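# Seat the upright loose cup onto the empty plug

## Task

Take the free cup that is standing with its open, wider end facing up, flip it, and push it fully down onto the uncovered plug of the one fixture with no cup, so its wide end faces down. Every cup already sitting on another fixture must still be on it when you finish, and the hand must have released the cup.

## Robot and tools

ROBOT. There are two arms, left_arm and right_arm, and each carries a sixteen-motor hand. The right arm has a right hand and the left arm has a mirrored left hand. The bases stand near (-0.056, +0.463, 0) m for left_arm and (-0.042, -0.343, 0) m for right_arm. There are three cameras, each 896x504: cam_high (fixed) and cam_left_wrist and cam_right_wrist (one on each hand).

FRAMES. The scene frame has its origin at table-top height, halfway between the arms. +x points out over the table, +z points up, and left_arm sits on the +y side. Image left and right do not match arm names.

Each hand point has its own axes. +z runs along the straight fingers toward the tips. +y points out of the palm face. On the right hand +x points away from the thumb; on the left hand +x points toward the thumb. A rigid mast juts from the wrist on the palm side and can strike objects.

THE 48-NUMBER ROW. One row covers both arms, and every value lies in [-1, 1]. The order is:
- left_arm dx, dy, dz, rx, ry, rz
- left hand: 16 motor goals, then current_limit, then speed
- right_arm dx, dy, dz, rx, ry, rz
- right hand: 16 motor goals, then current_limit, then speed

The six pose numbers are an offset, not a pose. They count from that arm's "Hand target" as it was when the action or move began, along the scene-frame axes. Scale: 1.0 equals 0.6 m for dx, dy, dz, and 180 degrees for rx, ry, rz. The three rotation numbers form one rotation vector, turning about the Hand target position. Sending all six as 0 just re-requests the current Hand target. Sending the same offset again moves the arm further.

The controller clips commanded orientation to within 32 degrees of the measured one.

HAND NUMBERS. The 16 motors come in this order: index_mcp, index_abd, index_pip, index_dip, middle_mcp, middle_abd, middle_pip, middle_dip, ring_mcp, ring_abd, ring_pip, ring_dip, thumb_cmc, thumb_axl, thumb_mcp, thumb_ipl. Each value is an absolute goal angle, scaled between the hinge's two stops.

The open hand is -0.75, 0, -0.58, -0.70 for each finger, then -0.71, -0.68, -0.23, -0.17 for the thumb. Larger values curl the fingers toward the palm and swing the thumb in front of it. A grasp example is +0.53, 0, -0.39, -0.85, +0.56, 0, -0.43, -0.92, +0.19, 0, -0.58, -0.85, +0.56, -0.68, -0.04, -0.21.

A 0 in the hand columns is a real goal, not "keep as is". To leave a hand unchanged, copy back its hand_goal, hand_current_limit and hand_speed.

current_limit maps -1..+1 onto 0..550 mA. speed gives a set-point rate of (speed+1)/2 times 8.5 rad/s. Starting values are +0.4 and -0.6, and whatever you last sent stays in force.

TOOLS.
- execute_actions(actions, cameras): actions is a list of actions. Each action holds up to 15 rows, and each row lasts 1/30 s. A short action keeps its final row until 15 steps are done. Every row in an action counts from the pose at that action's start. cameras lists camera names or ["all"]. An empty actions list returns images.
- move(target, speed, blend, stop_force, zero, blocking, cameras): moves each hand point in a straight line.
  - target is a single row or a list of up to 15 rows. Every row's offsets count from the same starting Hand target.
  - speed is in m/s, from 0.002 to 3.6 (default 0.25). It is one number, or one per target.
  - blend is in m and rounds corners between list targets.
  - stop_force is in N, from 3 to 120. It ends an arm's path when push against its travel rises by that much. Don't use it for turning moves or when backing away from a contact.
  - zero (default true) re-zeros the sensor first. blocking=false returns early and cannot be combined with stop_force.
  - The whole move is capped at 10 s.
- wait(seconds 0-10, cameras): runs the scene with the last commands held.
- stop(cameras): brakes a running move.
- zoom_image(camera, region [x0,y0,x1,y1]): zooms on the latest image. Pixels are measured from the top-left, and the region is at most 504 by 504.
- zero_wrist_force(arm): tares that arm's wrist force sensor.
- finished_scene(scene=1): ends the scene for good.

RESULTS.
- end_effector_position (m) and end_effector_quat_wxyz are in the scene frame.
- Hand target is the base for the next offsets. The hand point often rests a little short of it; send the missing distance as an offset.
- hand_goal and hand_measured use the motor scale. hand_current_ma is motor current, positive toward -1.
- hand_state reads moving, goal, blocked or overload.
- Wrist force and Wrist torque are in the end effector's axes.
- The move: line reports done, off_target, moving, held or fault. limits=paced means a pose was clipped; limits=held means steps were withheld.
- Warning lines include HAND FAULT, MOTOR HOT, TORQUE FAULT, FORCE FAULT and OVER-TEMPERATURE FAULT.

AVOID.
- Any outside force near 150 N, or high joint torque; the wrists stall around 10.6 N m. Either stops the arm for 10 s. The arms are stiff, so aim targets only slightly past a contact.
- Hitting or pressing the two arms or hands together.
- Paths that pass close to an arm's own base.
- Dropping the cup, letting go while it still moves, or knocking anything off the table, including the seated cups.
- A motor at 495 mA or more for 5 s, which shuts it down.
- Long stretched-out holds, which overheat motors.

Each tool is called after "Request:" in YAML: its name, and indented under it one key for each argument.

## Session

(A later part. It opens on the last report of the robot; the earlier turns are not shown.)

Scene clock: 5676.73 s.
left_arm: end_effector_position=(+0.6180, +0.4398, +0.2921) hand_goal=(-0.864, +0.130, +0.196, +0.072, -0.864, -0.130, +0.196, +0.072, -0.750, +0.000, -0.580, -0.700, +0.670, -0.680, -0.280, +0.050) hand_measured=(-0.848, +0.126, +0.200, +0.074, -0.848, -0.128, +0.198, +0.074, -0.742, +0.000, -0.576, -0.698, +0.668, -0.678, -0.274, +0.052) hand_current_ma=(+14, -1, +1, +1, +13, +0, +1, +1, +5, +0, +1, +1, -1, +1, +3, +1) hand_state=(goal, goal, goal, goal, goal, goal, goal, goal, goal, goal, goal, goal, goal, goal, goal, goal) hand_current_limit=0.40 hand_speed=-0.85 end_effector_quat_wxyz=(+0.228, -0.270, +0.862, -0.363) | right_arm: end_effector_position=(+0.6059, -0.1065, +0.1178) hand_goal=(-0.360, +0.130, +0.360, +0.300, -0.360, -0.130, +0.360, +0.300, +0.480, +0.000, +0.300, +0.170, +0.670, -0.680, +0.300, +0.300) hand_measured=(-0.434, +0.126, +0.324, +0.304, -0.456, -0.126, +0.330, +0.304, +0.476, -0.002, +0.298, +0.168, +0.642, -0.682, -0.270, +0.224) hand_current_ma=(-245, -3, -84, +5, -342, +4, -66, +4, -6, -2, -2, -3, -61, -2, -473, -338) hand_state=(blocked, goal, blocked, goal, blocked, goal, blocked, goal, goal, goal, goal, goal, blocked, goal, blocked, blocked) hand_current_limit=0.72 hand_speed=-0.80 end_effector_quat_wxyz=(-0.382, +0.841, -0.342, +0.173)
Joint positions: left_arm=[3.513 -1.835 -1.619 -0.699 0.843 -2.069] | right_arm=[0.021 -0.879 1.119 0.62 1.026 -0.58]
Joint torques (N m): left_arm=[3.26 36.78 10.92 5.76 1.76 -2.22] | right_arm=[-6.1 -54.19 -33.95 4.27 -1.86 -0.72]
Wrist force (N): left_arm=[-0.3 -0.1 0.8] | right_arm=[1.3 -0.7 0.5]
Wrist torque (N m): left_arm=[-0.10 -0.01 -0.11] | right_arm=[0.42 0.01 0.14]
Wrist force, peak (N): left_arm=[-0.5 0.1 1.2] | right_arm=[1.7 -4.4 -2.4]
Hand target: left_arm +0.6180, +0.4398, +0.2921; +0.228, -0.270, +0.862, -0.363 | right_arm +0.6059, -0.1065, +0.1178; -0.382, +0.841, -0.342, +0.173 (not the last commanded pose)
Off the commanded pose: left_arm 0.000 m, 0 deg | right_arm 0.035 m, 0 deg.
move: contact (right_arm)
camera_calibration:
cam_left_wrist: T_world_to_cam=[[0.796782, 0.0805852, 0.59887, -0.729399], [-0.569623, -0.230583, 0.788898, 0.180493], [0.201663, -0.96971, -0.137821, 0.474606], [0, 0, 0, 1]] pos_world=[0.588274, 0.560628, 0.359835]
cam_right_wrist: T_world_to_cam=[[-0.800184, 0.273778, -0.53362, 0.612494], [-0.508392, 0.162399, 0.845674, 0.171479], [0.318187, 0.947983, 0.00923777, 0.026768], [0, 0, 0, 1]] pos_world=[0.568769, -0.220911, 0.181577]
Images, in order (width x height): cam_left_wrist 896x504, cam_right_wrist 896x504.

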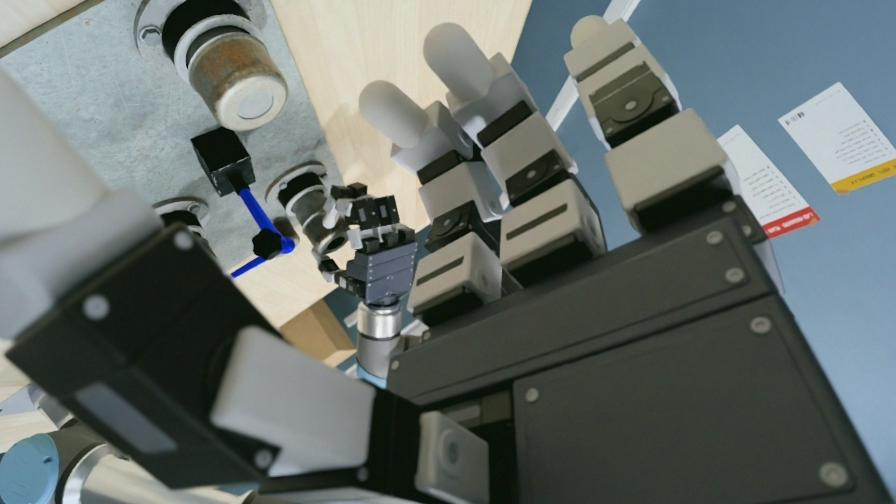

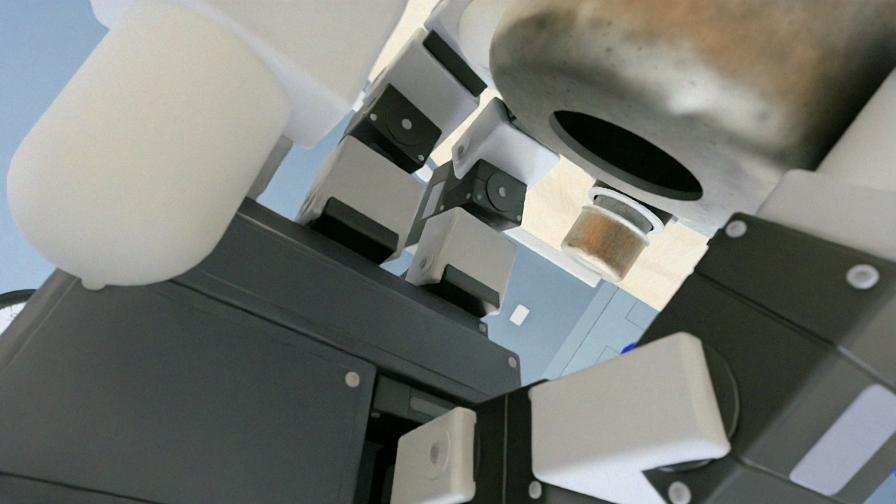

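Request:
move:
  target:
    - [0,0,0,0,0,0,-0.863,0.13,0.197,0.072,-0.863,-0.13,0.197,0.072,-0.75,0,-0.58,-0.70,0.67,-0.68,-0.28,0.05,0.4,-0.85,0.00167,0.00117,0,0,0,0,-0.36,0.13,0.36,0.30,-0.36,-0.13,0.36,0.30,0.48,0,0.30,0.17,0.67,-0.68,0.30,0.30,0.72,-0.8]
    - [0,0,0,0,0,0,-0.863,0.13,0.197,0.072,-0.863,-0.13,0.197,0.072,-0.75,0,-0.58,-0.70,0.67,-0.68,-0.28,0.05,0.4,-0.85,0.00167,0.00117,-0.02,0,0,0,-0.36,0.13,0.36,0.30,-0.36,-0.13,0.36,0.30,0.48,0,0.30,0.17,0.67,-0.68,0.30,0.30,0.72,-0.8]
  speed: 0.015
  stop_force: 8
  cameras: ["cam_left_wrist","cam_right_wrist"]

Scene clock: 5721.60 s.
left_arm: end_effector_position=(+0.6180, +0.4398, +0.2921) hand_goal=(-0.864, +0.130, +0.196, +0.072, -0.864, -0.130, +0.196, +0.072, -0.750, +0.000, -0.580, -0.700, +0.670, -0.680, -0.280, +0.050) hand_measured=(-0.848, +0.126, +0.200, +0.074, -0.848, -0.128, +0.198, +0.074, -0.742, +0.000, -0.576, -0.698, +0.668, -0.678, -0.274, +0.052) hand_current_ma=(+14, -1, +1, +1, +13, +0, +1, +1, +5, +0, +1, +1, -1, +1, +3, +1) hand_state=(goal, goal, goal, goal, goal, goal, goal, goal, goal, goal, goal, goal, goal, goal, goal, goal) hand_current_limit=0.40 hand_speed=-0.85 end_effector_quat_wxyz=(+0.228, -0.270, +0.862, -0.363) | right_arm: end_effector_position=(+0.6069, -0.1058, +0.1138) hand_goal=(-0.360, +0.130, +0.360, +0.300, -0.360, -0.130, +0.360, +0.300, +0.480, +0.000, +0.300, +0.170, +0.670, -0.680, +0.300, +0.300) hand_measured=(-0.424, +0.126, +0.344, +0.308, -0.446, -0.126, +0.344, +0.308, +0.476, -0.002, +0.298, +0.168, +0.642, -0.682, -0.284, +0.224) hand_current_ma=(-197, -3, -29, +10, -294, +4, -30, +13, -6, -2, -2, -3, -61, -2, -473, -338) hand_state=(blocked, goal, goal, goal, blocked, goal, goal, goal, goal, goal, goal, goal, blocked, goal, blocked, blocked) hand_current_limit=0.72 hand_speed=-0.80 end_effector_quat_wxyz=(-0.382, +0.841, -0.342, +0.173)
Joint positions: left_arm=[3.513 -1.835 -1.619 -0.699 0.843 -2.069] | right_arm=[0.022 -0.874 1.12 0.613 1.027 -0.579]
Joint torques (N m): left_arm=[1.37 36.64 11.03 5.58 1.63 -2.18] | right_arm=[4.9 -53.12 -34.11 3.73 0.11 0.75]
Wrist force (N): left_arm=[-0.7 0.1 1.1] | right_arm=[2.7 -0.1 -2.4]
Wrist torque (N m): left_arm=[-0.10 0.04 -0.14] | right_arm=[0.33 -0.06 0.15]
Wrist force, peak (N): left_arm=[-0.6 -0.1 1.3] | right_arm=[1.9 -5.5 -6.1]
Hand target: left_arm +0.6180, +0.4398, +0.2921; +0.228, -0.270, +0.862, -0.363 | right_arm +0.6069, -0.1058, +0.1138; -0.382, +0.841, -0.342, +0.173 (not the last commanded pose)
Off the commanded pose: left_arm 0.000 m, 0 deg | right_arm 0.008 m, 0 deg.
move: contact (right_arm); path passed 1 of 2 targets
camera_calibration:
cam_left_wrist: T_world_to_cam=[[0.796782, 0.0805852, 0.59887, -0.729399], [-0.569623, -0.230583, 0.788898, 0.180493], [0.201663, -0.96971, -0.137821, 0.474606], [0, 0, 0, 1]] pos_world=[0.588274, 0.560628, 0.359835]
cam_right_wrist: T_world_to_cam=[[-0.800116, 0.273756, -0.533733, 0.610971], [-0.508499, 0.162435, 0.845602, 0.175473], [0.318186, 0.947983, 0.00923753, 0.0257925], [0, 0, 0, 1]] pos_world=[0.569869, -0.220211, 0.177476]
Images, in order (width x height): cam_left_wrist 896x504, cam_right_wrist 896x504.

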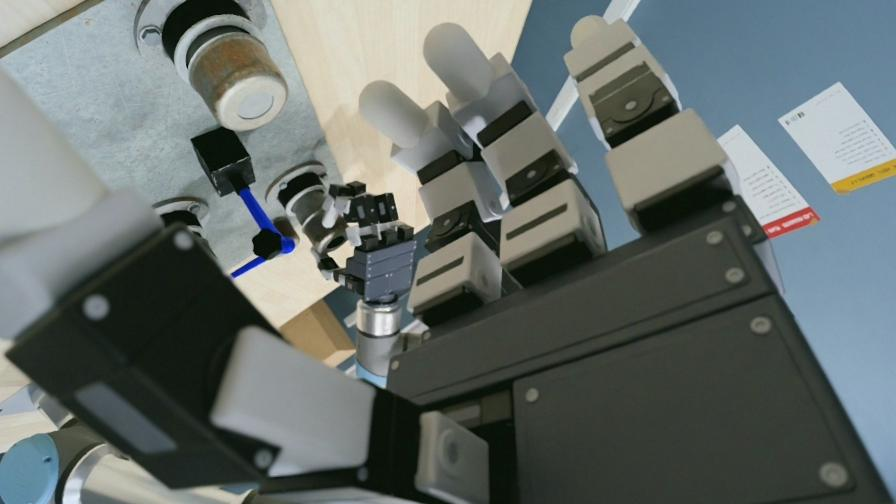

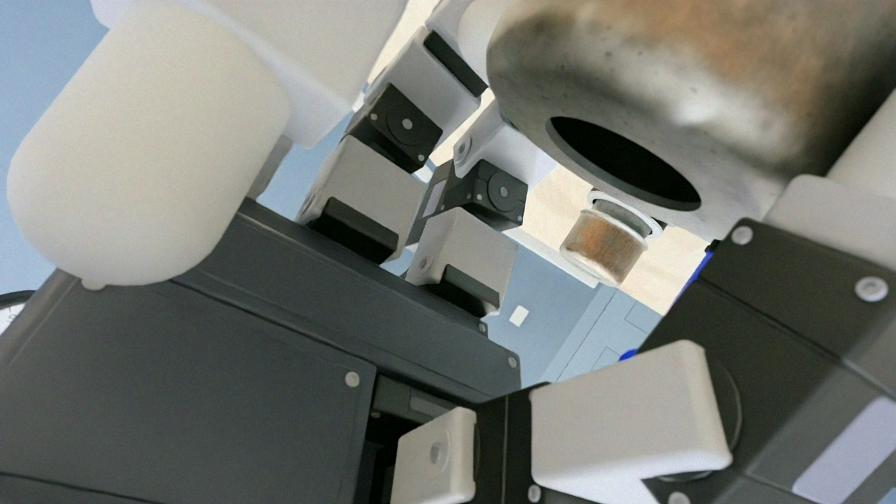

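Request:
move:
  target:
    - [0,0,0,0,0,0,-0.863,0.13,0.197,0.072,-0.863,-0.13,0.197,0.072,-0.75,0,-0.58,-0.70,0.67,-0.68,-0.28,0.05,0.4,-0.85,0.0007,-0.0010,0,0,0,0,-0.36,0.13,0.36,0.30,-0.36,-0.13,0.36,0.30,0.48,0,0.30,0.17,0.67,-0.68,0.30,0.30,0.72,-0.8]
    - [0,0,0,0,0,0,-0.863,0.13,0.197,0.072,-0.863,-0.13,0.197,0.072,-0.75,0,-0.58,-0.70,0.67,-0.68,-0.28,0.05,0.4,-0.85,0.0007,-0.0010,-0.025,0,0,0,-0.36,0.13,0.36,0.30,-0.36,-0.13,0.36,0.30,0.48,0,0.30,0.17,0.67,-0.68,0.30,0.30,0.72,-0.8]
  speed: 0.015
  stop_force: 8
  cameras: ["cam_left_wrist","cam_right_wrist"]

Request:
zoom_image:
  camera: "cam_left_wrist"
  region: [275, 165, 365, 265]

Scene clock: 5739.00 s.
left_arm: end_effector_position=(+0.6180, +0.4398, +0.2921) hand_goal=(-0.864, +0.130, +0.196, +0.072, -0.864, -0.130, +0.196, +0.072, -0.750, +0.000, -0.580, -0.700, +0.670, -0.680, -0.280, +0.050) hand_measured=(-0.848, +0.126, +0.200, +0.074, -0.848, -0.128, +0.198, +0.074, -0.742, +0.000, -0.576, -0.698, +0.668, -0.678, -0.274, +0.052) hand_current_ma=(+14, -1, +1, +1, +13, +0, +1, +1, +5, +0, +1, +1, -1, +1, +3, +1) hand_state=(goal, goal, goal, goal, goal, goal, goal, goal, goal, goal, goal, goal, goal, goal, goal, goal) hand_current_limit=0.40 hand_speed=-0.85 end_effector_quat_wxyz=(+0.228, -0.270, +0.862, -0.363) | right_arm: end_effector_position=(+0.6074, -0.1064, +0.0988) hand_goal=(-0.360, +0.130, +0.360, +0.300, -0.360, -0.130, +0.360, +0.300, +0.480, +0.000, +0.300, +0.170, +0.670, -0.680, +0.300, +0.300) hand_measured=(-0.410, +0.126, +0.364, +0.316, -0.442, -0.128, +0.364, +0.320, +0.476, -0.002, +0.298, +0.168, +0.650, -0.680, -0.298, +0.226) hand_current_ma=(-146, -3, +6, +29, -275, +2, +6, +40, -6, -2, -2, -3, -40, -1, -473, -326) hand_state=(blocked, goal, goal, goal, blocked, goal, goal, blocked, goal, goal, goal, goal, goal, goal, blocked, blocked) hand_current_limit=0.72 hand_speed=-0.80 end_effector_quat_wxyz=(-0.382, +0.841, -0.342, +0.173)
Joint positions: left_arm=[3.513 -1.835 -1.619 -0.699 0.843 -2.069] | right_arm=[0.021 -0.863 1.141 0.582 1.026 -0.58]
Joint torques (N m): left_arm=[-0.47 37.08 10.98 5.65 1.69 -2.29] | right_arm=[-8.15 -37.27 -3.93 -0.91 -2.22 0.03]
Wrist force (N): left_arm=[-0.2 -0.2 1.0] | right_arm=[3.1 -5.5 -6.3]
Wrist torque (N m): left_arm=[-0.13 -0.03 -0.09] | right_arm=[0.07 -0.04 0.11]
Wrist force, peak (N): left_arm=[-0.8 -0.1 1.2] | right_arm=[2.6 -6.0 -6.9]
Hand target: left_arm +0.6180, +0.4398, +0.2921; +0.228, -0.270, +0.862, -0.363 | right_arm +0.6074, -0.1064, +0.0988; -0.382, +0.841, -0.342, +0.173
Off the commanded pose: left_arm 0.000 m, 0 deg | right_arm 0.000 m, 0 deg.
move: done
camera_calibration:
cam_left_wrist: T_world_to_cam=[[0.796782, 0.0805852, 0.59887, -0.729399], [-0.569623, -0.230583, 0.788898, 0.180493], [0.201663, -0.96971, -0.137821, 0.474606], [0, 0, 0, 1]] pos_world=[0.588274, 0.560628, 0.359835]
cam_right_wrist: T_world_to_cam=[[-0.800116, 0.273756, -0.533733, 0.603449], [-0.508499, 0.162435, 0.845602, 0.188458], [0.318186, 0.947983, 0.00923753, 0.0263726], [0, 0, 0, 1]] pos_world=[0.570269, -0.220811, 0.162476]
Images, in order (width x height): cam_left_wrist 896x504, cam_right_wrist 896x504.

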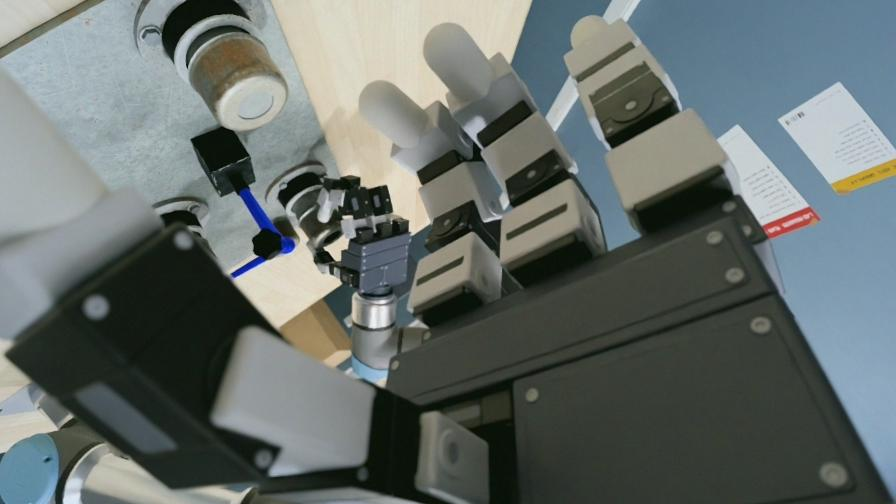

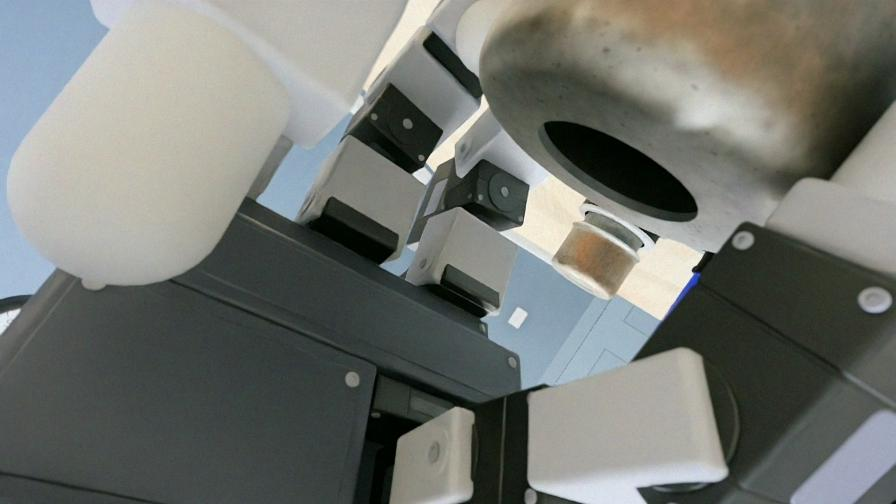

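Scaled by 5.040 from the camera's 896x504 image, which has a finer 1280x720 frame.

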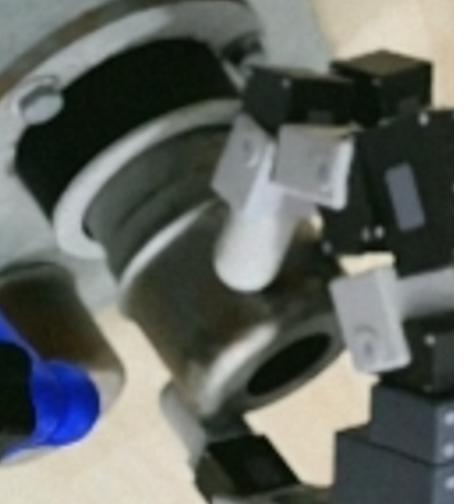

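Request:
move:
  target:
    - [0,0,0,0,0,0,-0.863,0.13,0.197,0.072,-0.863,-0.13,0.197,0.072,-0.75,0,-0.58,-0.70,0.67,-0.68,-0.28,0.05,0.4,-0.85,0.0007,-0.0007,-0.0005,0,0,0,-0.36,0.13,0.36,0.30,-0.36,-0.13,0.36,0.30,0.48,0,0.30,0.17,0.67,-0.68,0.30,0.30,0.72,-0.8]
    - [0,0,0,0,0,0,-0.863,0.13,0.197,0.072,-0.863,-0.13,0.197,0.072,-0.75,0,-0.58,-0.70,0.67,-0.68,-0.28,0.05,0.4,-0.85,0.0007,-0.0007,-0.025,0,0,0,-0.36,0.13,0.36,0.30,-0.36,-0.13,0.36,0.30,0.48,0,0.30,0.17,0.67,-0.68,0.30,0.30,0.72,-0.8]
  speed: 0.012
  stop_force: 9
  cameras: ["cam_left_wrist","cam_right_wrist"]

Request:
zoom_image:
  camera: "cam_left_wrist"
  region: [275, 165, 365, 265]

Scene clock: 5752.93 s.
left_arm: end_effector_position=(+0.6180, +0.4398, +0.2921) hand_goal=(-0.864, +0.130, +0.196, +0.072, -0.864, -0.130, +0.196, +0.072, -0.750, +0.000, -0.580, -0.700, +0.670, -0.680, -0.280, +0.050) hand_measured=(-0.848, +0.126, +0.200, +0.074, -0.848, -0.128, +0.198, +0.074, -0.742, +0.000, -0.576, -0.698, +0.668, -0.678, -0.274, +0.052) hand_current_ma=(+14, -1, +1, +1, +13, +0, +1, +1, +5, +0, +1, +1, -1, +1, +3, +1) hand_state=(goal, goal, goal, goal, goal, goal, goal, goal, goal, goal, goal, goal, goal, goal, goal, goal) hand_current_limit=0.40 hand_speed=-0.85 end_effector_quat_wxyz=(+0.228, -0.270, +0.862, -0.363) | right_arm: end_effector_position=(+0.6078, -0.1068, +0.0838) hand_goal=(-0.360, +0.130, +0.360, +0.300, -0.360, -0.130, +0.360, +0.300, +0.480, +0.000, +0.300, +0.170, +0.670, -0.680, +0.300, +0.300) hand_measured=(-0.410, +0.126, +0.370, +0.320, -0.438, -0.128, +0.364, +0.320, +0.476, -0.002, +0.298, +0.168, +0.648, -0.680, -0.300, +0.226) hand_current_ma=(-143, -3, +14, +38, -258, +2, +6, +40, -6, -2, -2, -3, -44, -1, -473, -326) hand_state=(blocked, goal, goal, goal, blocked, goal, goal, blocked, goal, goal, goal, goal, blocked, goal, blocked, blocked) hand_current_limit=0.72 hand_speed=-0.80 end_effector_quat_wxyz=(-0.382, +0.841, -0.342, +0.173)
Joint positions: left_arm=[3.513 -1.835 -1.619 -0.699 0.843 -2.069] | right_arm=[0.02 -0.851 1.16 0.551 1.025 -0.581]
Joint torques (N m): left_arm=[-1.67 36.89 10.86 5.69 1.55 -2.33] | right_arm=[-9.65 -38.09 -4.41 -1.12 -2.55 -0.37]
Wrist force (N): left_arm=[-0.4 0.2 1.1] | right_arm=[2.0 -3.7 -6.0]
Wrist torque (N m): left_arm=[-0.09 0.00 -0.11] | right_arm=[0.25 -0.01 0.14]
Wrist force, peak (N): left_arm=[-0.6 -0.1 1.4] | right_arm=[3.2 -5.5 -6.7]
Hand target: left_arm +0.6180, +0.4398, +0.2921; +0.228, -0.270, +0.862, -0.363 | right_arm +0.6078, -0.1068, +0.0838; -0.382, +0.841, -0.342, +0.173
Off the commanded pose: left_arm 0.000 m, 0 deg | right_arm 0.000 m, 0 deg.
move: done
camera_calibration:
cam_left_wrist: T_world_to_cam=[[0.796782, 0.0805852, 0.59887, -0.729399], [-0.569623, -0.230583, 0.788898, 0.180493], [0.201663, -0.96971, -0.137821, 0.474606], [0, 0, 0, 1]] pos_world=[0.588274, 0.560628, 0.359835]
cam_right_wrist: T_world_to_cam=[[-0.800116, 0.273756, -0.533733, 0.595873], [-0.508499, 0.162435, 0.845602, 0.201411], [0.318186, 0.947983, 0.00923753, 0.0267631], [0, 0, 0, 1]] pos_world=[0.570669, -0.221211, 0.147476]
Images, in order (width x height): cam_left_wrist 896x504, cam_right_wrist 896x504.

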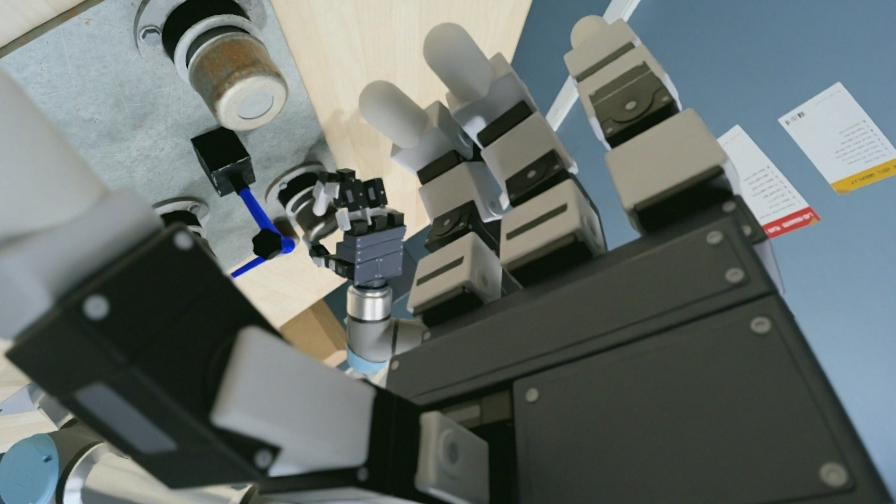

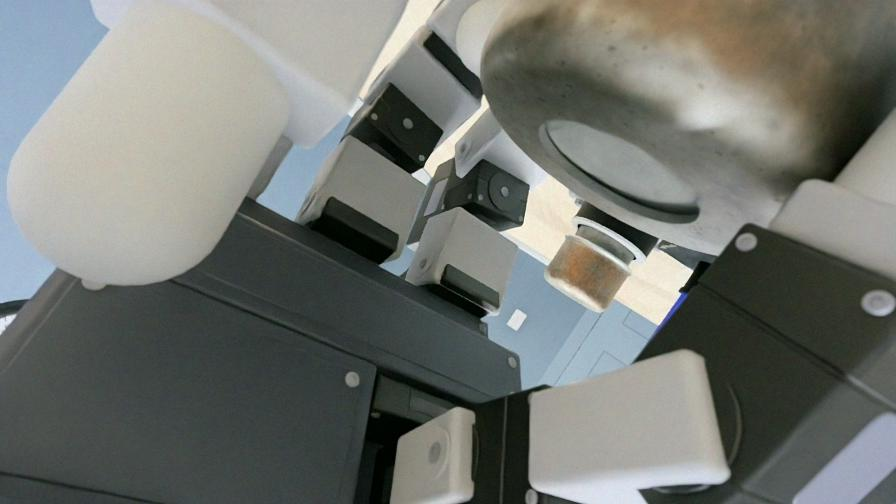

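Scaled by 5.040 from the camera's 896x504 image, which has a finer 1280x720 frame.

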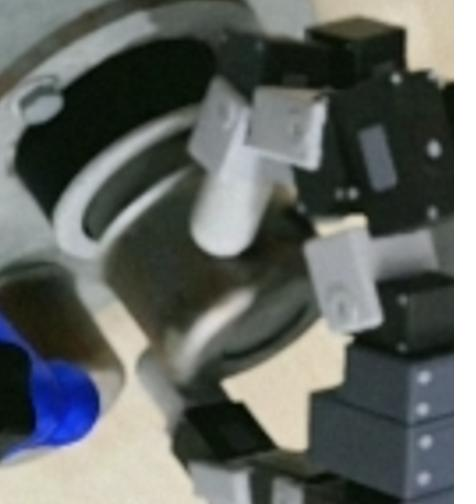

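Request:
move:
  target: [0,0,0,0,0,0,-0.863,0.13,0.197,0.072,-0.863,-0.13,0.197,0.072,-0.75,0,-0.58,-0.70,0.67,-0.68,-0.28,0.05,0.4,-0.85,0,0,-0.0167,0,0,0,-0.36,0.13,0.36,0.30,-0.36,-0.13,0.36,0.30,0.48,0,0.30,0.17,0.67,-0.68,0.30,0.30,0.72,-0.8]
  speed: 0.01
  stop_force: 10
  cameras: ["cam_left_wrist","cam_right_wrist"]

Request:
zoom_image:
  camera: "cam_left_wrist"
  region: [275, 165, 365, 265]

Scene clock: 5764.77 s.
left_arm: end_effector_position=(+0.6180, +0.4398, +0.2921) hand_goal=(-0.864, +0.130, +0.196, +0.072, -0.864, -0.130, +0.196, +0.072, -0.750, +0.000, -0.580, -0.700, +0.670, -0.680, -0.280, +0.050) hand_measured=(-0.848, +0.126, +0.200, +0.074, -0.848, -0.128, +0.198, +0.074, -0.742, +0.000, -0.576, -0.698, +0.668, -0.678, -0.274, +0.052) hand_current_ma=(+14, -1, +1, +1, +13, +0, +1, +1, +5, +0, +1, +1, -1, +1, +3, +1) hand_state=(goal, goal, goal, goal, goal, goal, goal, goal, goal, goal, goal, goal, goal, goal, goal, goal) hand_current_limit=0.40 hand_speed=-0.85 end_effector_quat_wxyz=(+0.228, -0.270, +0.862, -0.363) | right_arm: end_effector_position=(+0.6078, -0.1068, +0.0738) hand_goal=(-0.360, +0.130, +0.360, +0.300, -0.360, -0.130, +0.360, +0.300, +0.480, +0.000, +0.300, +0.170, +0.670, -0.680, +0.300, +0.300) hand_measured=(-0.410, +0.128, +0.374, +0.324, -0.438, -0.128, +0.372, +0.330, +0.476, -0.002, +0.298, +0.168, +0.648, -0.670, -0.320, +0.232) hand_current_ma=(-141, -2, +27, +52, -257, +2, +19, +67, -6, -2, -2, -3, -48, +20, -473, -294) hand_state=(blocked, goal, goal, blocked, blocked, goal, goal, blocked, goal, goal, goal, goal, blocked, goal, blocked, blocked) hand_current_limit=0.72 hand_speed=-0.80 end_effector_quat_wxyz=(-0.382, +0.841, -0.342, +0.173)
Joint positions: left_arm=[3.513 -1.835 -1.619 -0.699 0.843 -2.069] | right_arm=[0.02 -0.843 1.173 0.53 1.025 -0.581]
Joint torques (N m): left_arm=[-4.19 36.84 10.97 5.52 1.55 -2.23] | right_arm=[-5.79 -34.81 -2.92 -1.11 1.71 0.05]
Wrist force (N): left_arm=[-0.4 -0.2 1.0] | right_arm=[1.5 -8.8 -7.4]
Wrist torque (N m): left_arm=[-0.13 0.00 -0.11] | right_arm=[0.04 0.02 0.13]
Wrist force, peak (N): left_arm=[-0.5 -0.1 1.5] | right_arm=[0.6 -10.5 -7.0]
Hand target: left_arm +0.6180, +0.4398, +0.2921; +0.228, -0.270, +0.862, -0.363 | right_arm +0.6078, -0.1068, +0.0738; -0.382, +0.841, -0.342, +0.173
Off the commanded pose: left_arm 0.000 m, 0 deg | right_arm 0.000 m, 0 deg.
move: done
camera_calibration:
cam_left_wrist: T_world_to_cam=[[0.796782, 0.0805852, 0.59887, -0.729399], [-0.569623, -0.230583, 0.788898, 0.180493], [0.201663, -0.96971, -0.137821, 0.474606], [0, 0, 0, 1]] pos_world=[0.588274, 0.560628, 0.359835]
cam_right_wrist: T_world_to_cam=[[-0.800116, 0.273756, -0.533733, 0.590535], [-0.508499, 0.162435, 0.845602, 0.209867], [0.318186, 0.947983, 0.00923753, 0.0268554], [0, 0, 0, 1]] pos_world=[0.570669, -0.221211, 0.137476]
Images, in order (width x height): cam_left_wrist 896x504, cam_right_wrist 896x504.

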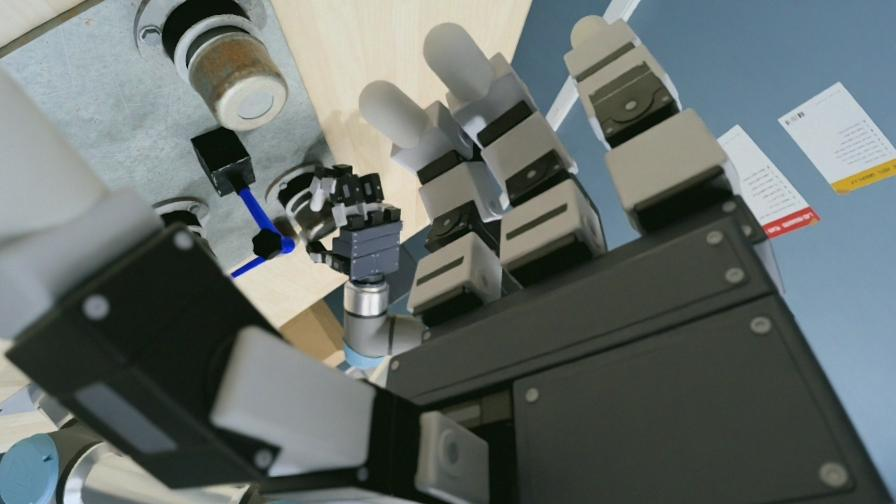

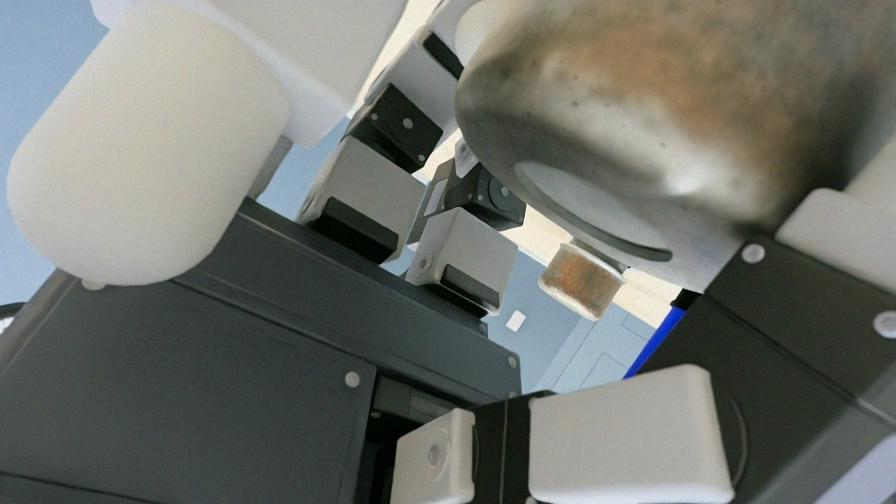

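Scaled by 5.040 from the camera's 896x504 image, which has a finer 1280x720 frame.

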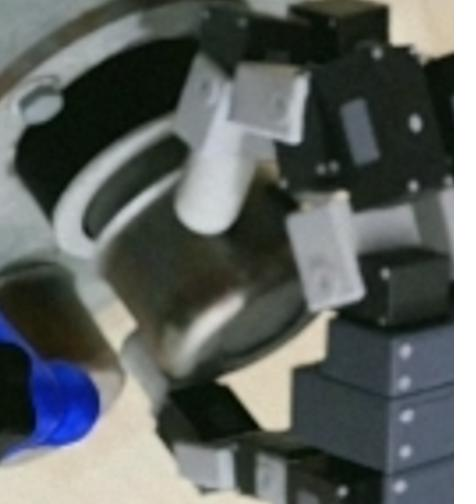

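Request:
zoom_image:
  camera: "cam_left_wrist"
  region: [130, 0, 300, 135]

Request:
zoom_image:
  camera: "cam_left_wrist"
  region: [250, 140, 385, 280]

Request:
zoom_image:
  camera: "cam_right_wrist"
  region: [440, 80, 720, 340]

Scaled by 2.965 from the camera's 896x504 image, which has a finer 1280x720 frame.

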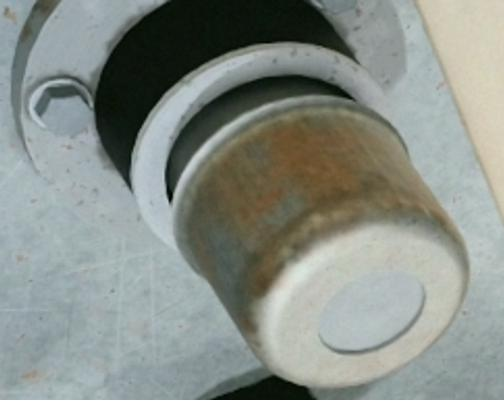

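Scaled by 3.600 from the camera's 896x504 image, which has a finer 1280x720 frame.

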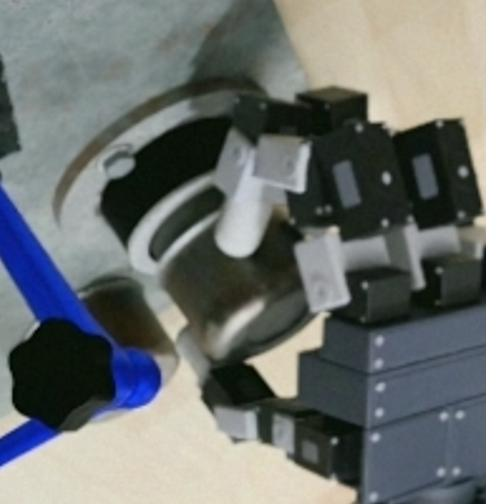

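Scaled by 1.800 from the camera's 896x504 image, which has a finer 1280x720 frame.

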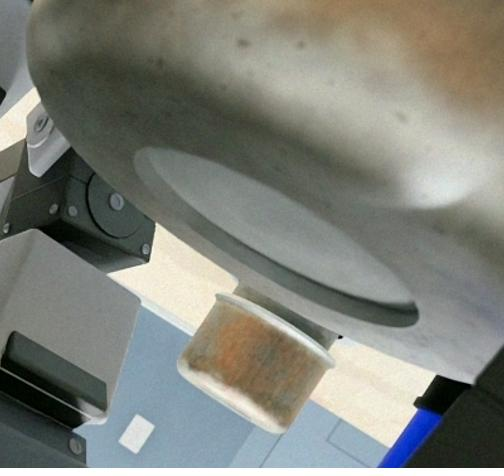

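Request:
move:
  target:
    - [0,0,0,0,0,0,-0.863,0.13,0.197,0.072,-0.863,-0.13,0.197,0.072,-0.75,0,-0.58,-0.70,0.67,-0.68,-0.28,0.05,0.4,-0.85,0,0,0,0,0,0,-0.60,0.13,0.34,0.28,-0.60,-0.13,0.34,0.28,0.48,0,0.30,0.17,0.67,-0.68,-0.28,0.18,0.5,-0.9]
    - [0,0,0,0,0,0,-0.863,0.13,0.197,0.072,-0.863,-0.13,0.197,0.072,-0.75,0,-0.58,-0.70,0.67,-0.68,-0.28,0.05,0.4,-0.85,0,0,0,0,0,0,-0.75,0.13,0.23,0.15,-0.75,-0.13,0.23,0.15,0.48,0,0.30,0.17,0.67,-0.68,-0.38,0.05,0.45,-0.9]
  speed: 0.05
  cameras: ["cam_left_wrist","cam_right_wrist"]

Request:
zoom_image:
  camera: "cam_left_wrist"
  region: [275, 165, 365, 265]

Request:
zoom_image:
  camera: "cam_right_wrist"
  region: [440, 80, 720, 340]

Scene clock: 5891.23 s.
left_arm: end_effector_position=(+0.6180, +0.4398, +0.2921) hand_goal=(-0.864, +0.130, +0.196, +0.072, -0.864, -0.130, +0.196, +0.072, -0.750, +0.000, -0.580, -0.700, +0.670, -0.680, -0.280, +0.050) hand_measured=(-0.848, +0.126, +0.200, +0.074, -0.848, -0.128, +0.198, +0.074, -0.742, +0.000, -0.576, -0.698, +0.668, -0.678, -0.274, +0.052) hand_current_ma=(+14, -1, +1, +1, +13, +0, +1, +1, +5, +0, +1, +1, -1, +1, +3, +1) hand_state=(goal, goal, goal, goal, goal, goal, goal, goal, goal, goal, goal, goal, goal, goal, goal, goal) hand_current_limit=0.40 hand_speed=-0.85 end_effector_quat_wxyz=(+0.228, -0.270, +0.862, -0.363) | right_arm: end_effector_position=(+0.6078, -0.1068, +0.0737) hand_goal=(-0.750, +0.130, +0.230, +0.150, -0.750, -0.130, +0.230, +0.150, +0.480, +0.000, +0.300, +0.170, +0.670, -0.680, -0.380, +0.050) hand_measured=(-0.736, +0.128, +0.232, +0.152, -0.736, -0.128, +0.232, +0.152, +0.476, -0.002, +0.298, +0.168, +0.664, -0.678, -0.370, +0.054) hand_current_ma=(+28, -2, +3, +2, +29, +2, +2, +2, -6, -2, -2, -3, -7, +4, +20, +5) hand_state=(goal, goal, goal, goal, goal, goal, goal, goal, goal, goal, goal, goal, goal, goal, goal, goal) hand_current_limit=0.45 hand_speed=-0.90 end_effector_quat_wxyz=(-0.382, +0.841, -0.342, +0.173)
Joint positions: left_arm=[3.513 -1.835 -1.619 -0.699 0.843 -2.069] | right_arm=[0.02 -0.843 1.173 0.53 1.026 -0.581]
Joint torques (N m): left_arm=[-6.54 37.2 11.7 5.65 1.55 -2.22] | right_arm=[-2.95 -52.86 -28.12 0.29 -2.33 0.09]
Wrist force (N): left_arm=[0.0 0.2 1.1] | right_arm=[0.9 -1.4 -2.7]
Wrist torque (N m): left_arm=[-0.09 -0.05 -0.07] | right_arm=[0.18 -0.01 0.15]
Wrist force, peak (N): left_arm=[-0.2 -0.2 1.3] | right_arm=[1.6 -8.7 -7.8]
Hand target: left_arm +0.6180, +0.4398, +0.2921; +0.228, -0.270, +0.862, -0.363 | right_arm +0.6078, -0.1068, +0.0738; -0.382, +0.841, -0.342, +0.173
Off the commanded pose: left_arm 0.000 m, 0 deg | right_arm 0.000 m, 0 deg.
move: done
camera_calibration:
cam_left_wrist: T_world_to_cam=[[0.796782, 0.0805852, 0.59887, -0.729399], [-0.569623, -0.230583, 0.788898, 0.180493], [0.201663, -0.96971, -0.137821, 0.474606], [0, 0, 0, 1]] pos_world=[0.588274, 0.560628, 0.359835]
cam_right_wrist: T_world_to_cam=[[-0.800116, 0.273756, -0.533733, 0.590535], [-0.508499, 0.162435, 0.845602, 0.209867], [0.318186, 0.947983, 0.00923753, 0.0268554], [0, 0, 0, 1]] pos_world=[0.570669, -0.221211, 0.137476]
Images, in order (width x height): cam_left_wrist 896x504, cam_right_wrist 896x504.

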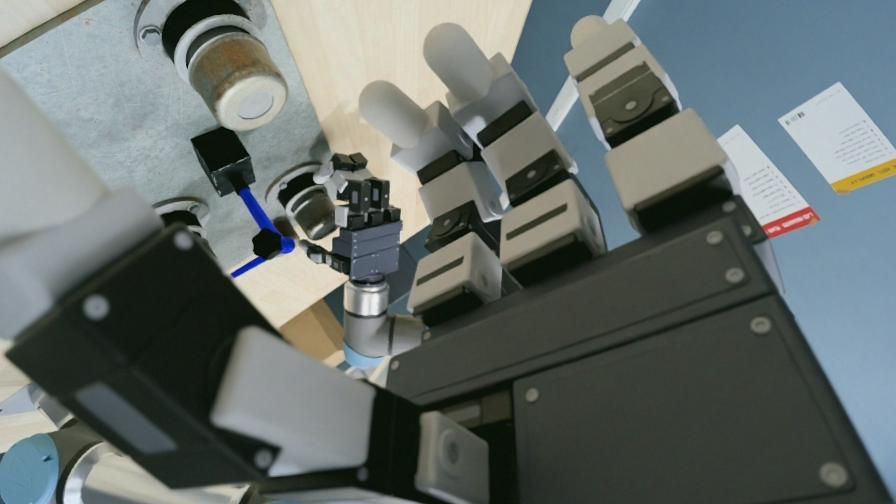

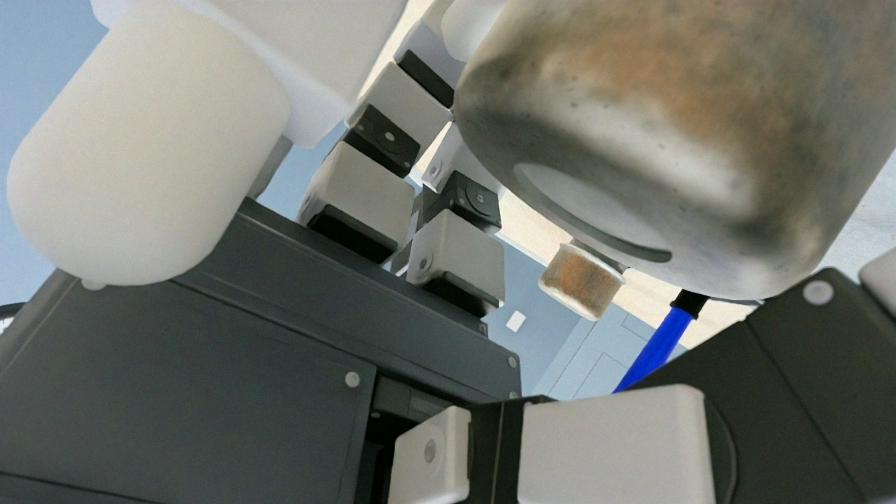

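Scaled by 5.040 from the camera's 896x504 image, which has a finer 1280x720 frame.

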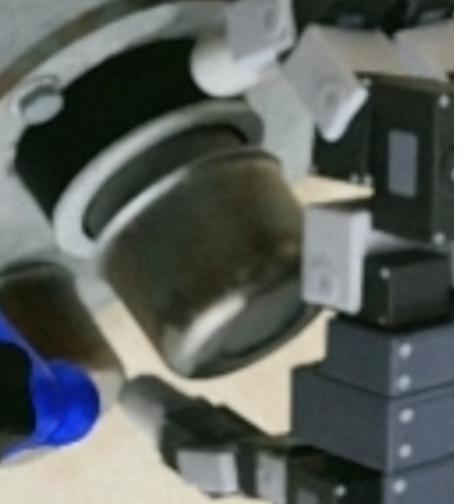

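Scaled by 1.800 from the camera's 896x504 image, which has a finer 1280x720 frame.

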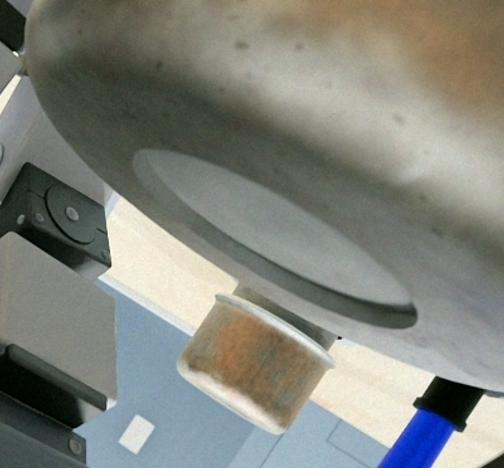

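Request:
move:
  target: [0,0,0,0,0,0,-0.863,0.13,0.197,0.072,-0.863,-0.13,0.197,0.072,-0.75,0,-0.58,-0.70,0.67,-0.68,-0.28,0.05,0.4,-0.85,0,0,0.2,0,0,0,-0.75,0.13,0.23,0.15,-0.75,-0.13,0.23,0.15,0.48,0,0.30,0.17,0.67,-0.68,-0.38,0.05,0.45,-0.9]
  speed: 0.08
  cameras: ["all"]

Request:
zoom_image:
  camera: "cam_left_wrist"
  region: [285, 160, 355, 250]

Request:
zoom_image:
  camera: "cam_left_wrist"
  region: [215, 65, 295, 135]

Scene clock: 5930.37 s.
left_arm: end_effector_position=(+0.6180, +0.4398, +0.2921) hand_goal=(-0.864, +0.130, +0.196, +0.072, -0.864, -0.130, +0.196, +0.072, -0.750, +0.000, -0.580, -0.700, +0.670, -0.680, -0.280, +0.050) hand_measured=(-0.848, +0.126, +0.200, +0.074, -0.848, -0.128, +0.198, +0.074, -0.742, +0.000, -0.576, -0.698, +0.668, -0.678, -0.274, +0.052) hand_current_ma=(+14, -1, +1, +1, +13, +0, +1, +1, +5, +0, +1, +1, -1, +1, +3, +1) hand_state=(goal, goal, goal, goal, goal, goal, goal, goal, goal, goal, goal, goal, goal, goal, goal, goal) hand_current_limit=0.40 hand_speed=-0.85 end_effector_quat_wxyz=(+0.228, -0.270, +0.862, -0.363) | right_arm: end_effector_position=(+0.6078, -0.1068, +0.1938) hand_goal=(-0.750, +0.130, +0.230, +0.150, -0.750, -0.130, +0.230, +0.150, +0.480, +0.000, +0.300, +0.170, +0.670, -0.680, -0.380, +0.050) hand_measured=(-0.736, +0.128, +0.232, +0.152, -0.736, -0.128, +0.232, +0.152, +0.476, -0.002, +0.298, +0.168, +0.664, -0.678, -0.370, +0.052) hand_current_ma=(+27, -2, +3, +2, +28, +2, +2, +2, -6, -2, -2, -3, -7, +4, +19, +5) hand_state=(goal, goal, goal, goal, goal, goal, goal, goal, goal, goal, goal, goal, goal, goal, goal, goal) hand_current_limit=0.45 hand_speed=-0.90 end_effector_quat_wxyz=(-0.382, +0.841, -0.342, +0.173)
Joint positions: left_arm=[3.513 -1.835 -1.619 -0.699 0.843 -2.069] | right_arm=[0.02 -0.906 0.967 0.799 1.025 -0.581]
Joint torques (N m): left_arm=[-7.08 36.55 11.74 5.56 1.52 -2.26] | right_arm=[0.66 -38.7 -35.12 3.52 -2.29 -0.87]
Wrist force (N): left_arm=[-0.7 0.0 1.2] | right_arm=[1.0 -1.1 -2.8]
Wrist torque (N m): left_arm=[-0.11 0.05 -0.13] | right_arm=[0.23 0.00 0.17]
Wrist force, peak (N): left_arm=[-0.4 0.1 1.4] | right_arm=[0.9 -1.7 -3.3]
Hand target: left_arm +0.6180, +0.4398, +0.2921; +0.228, -0.270, +0.862, -0.363 | right_arm +0.6078, -0.1068, +0.1938; -0.382, +0.841, -0.342, +0.173
Off the commanded pose: left_arm 0.000 m, 0 deg | right_arm 0.000 m, 0 deg.
move: done
camera_calibration:
cam_left_wrist: T_world_to_cam=[[0.796782, 0.0805852, 0.59887, -0.729399], [-0.569623, -0.230583, 0.788898, 0.180493], [0.201663, -0.96971, -0.137821, 0.474606], [0, 0, 0, 1]] pos_world=[0.588274, 0.560628, 0.359835]
cam_right_wrist: T_world_to_cam=[[-0.800059, 0.273794, -0.5338, 0.654576], [-0.50859, 0.162377, 0.845559, 0.108444], [0.318186, 0.947982, 0.00933738, 0.0257216], [0, 0, 0, 1]] pos_world=[0.570669, -0.221211, 0.257476]

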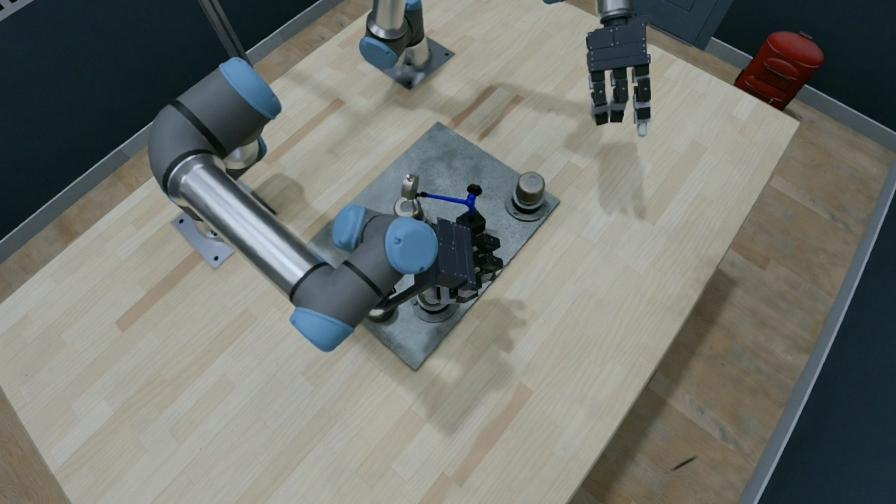

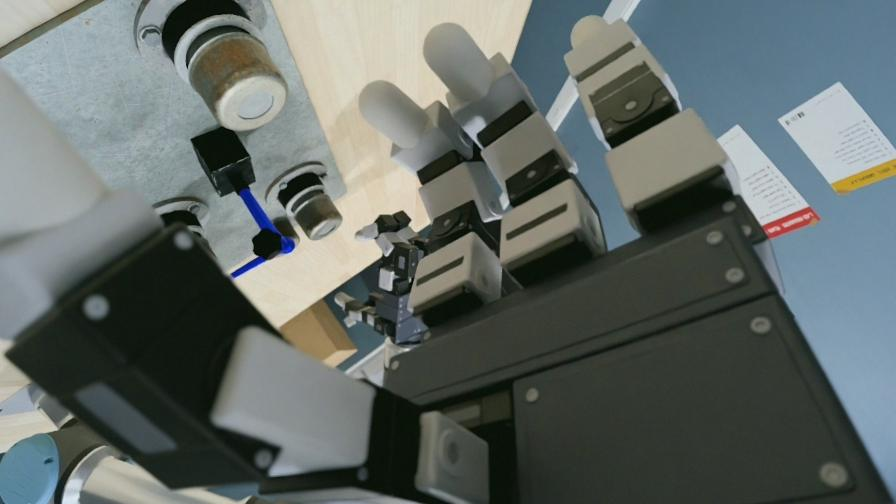

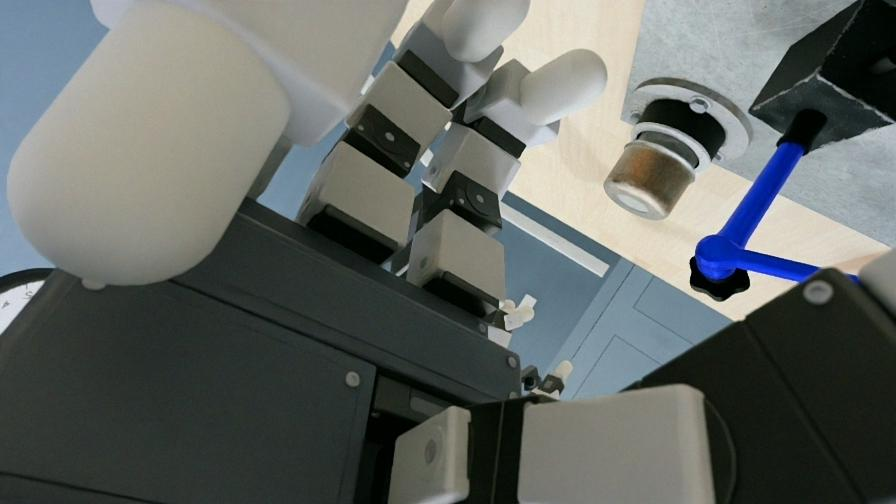

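Scaled by 5.600 from the camera's 896x504 image, which has a finer 1280x720 frame.

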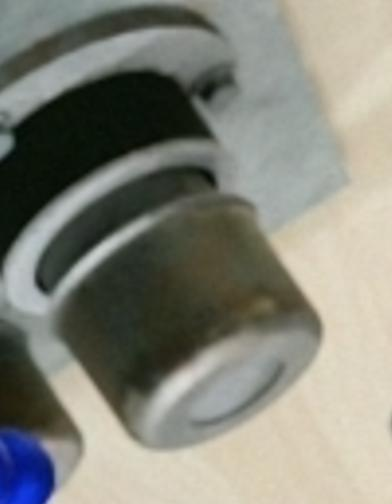

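Scaled by 6.300 from the camera's 896x504 image, which has a finer 1280x720 frame.

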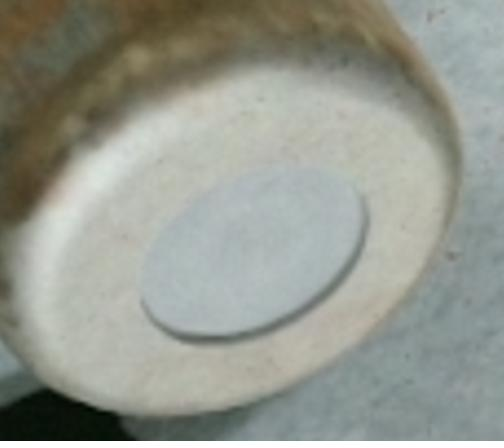

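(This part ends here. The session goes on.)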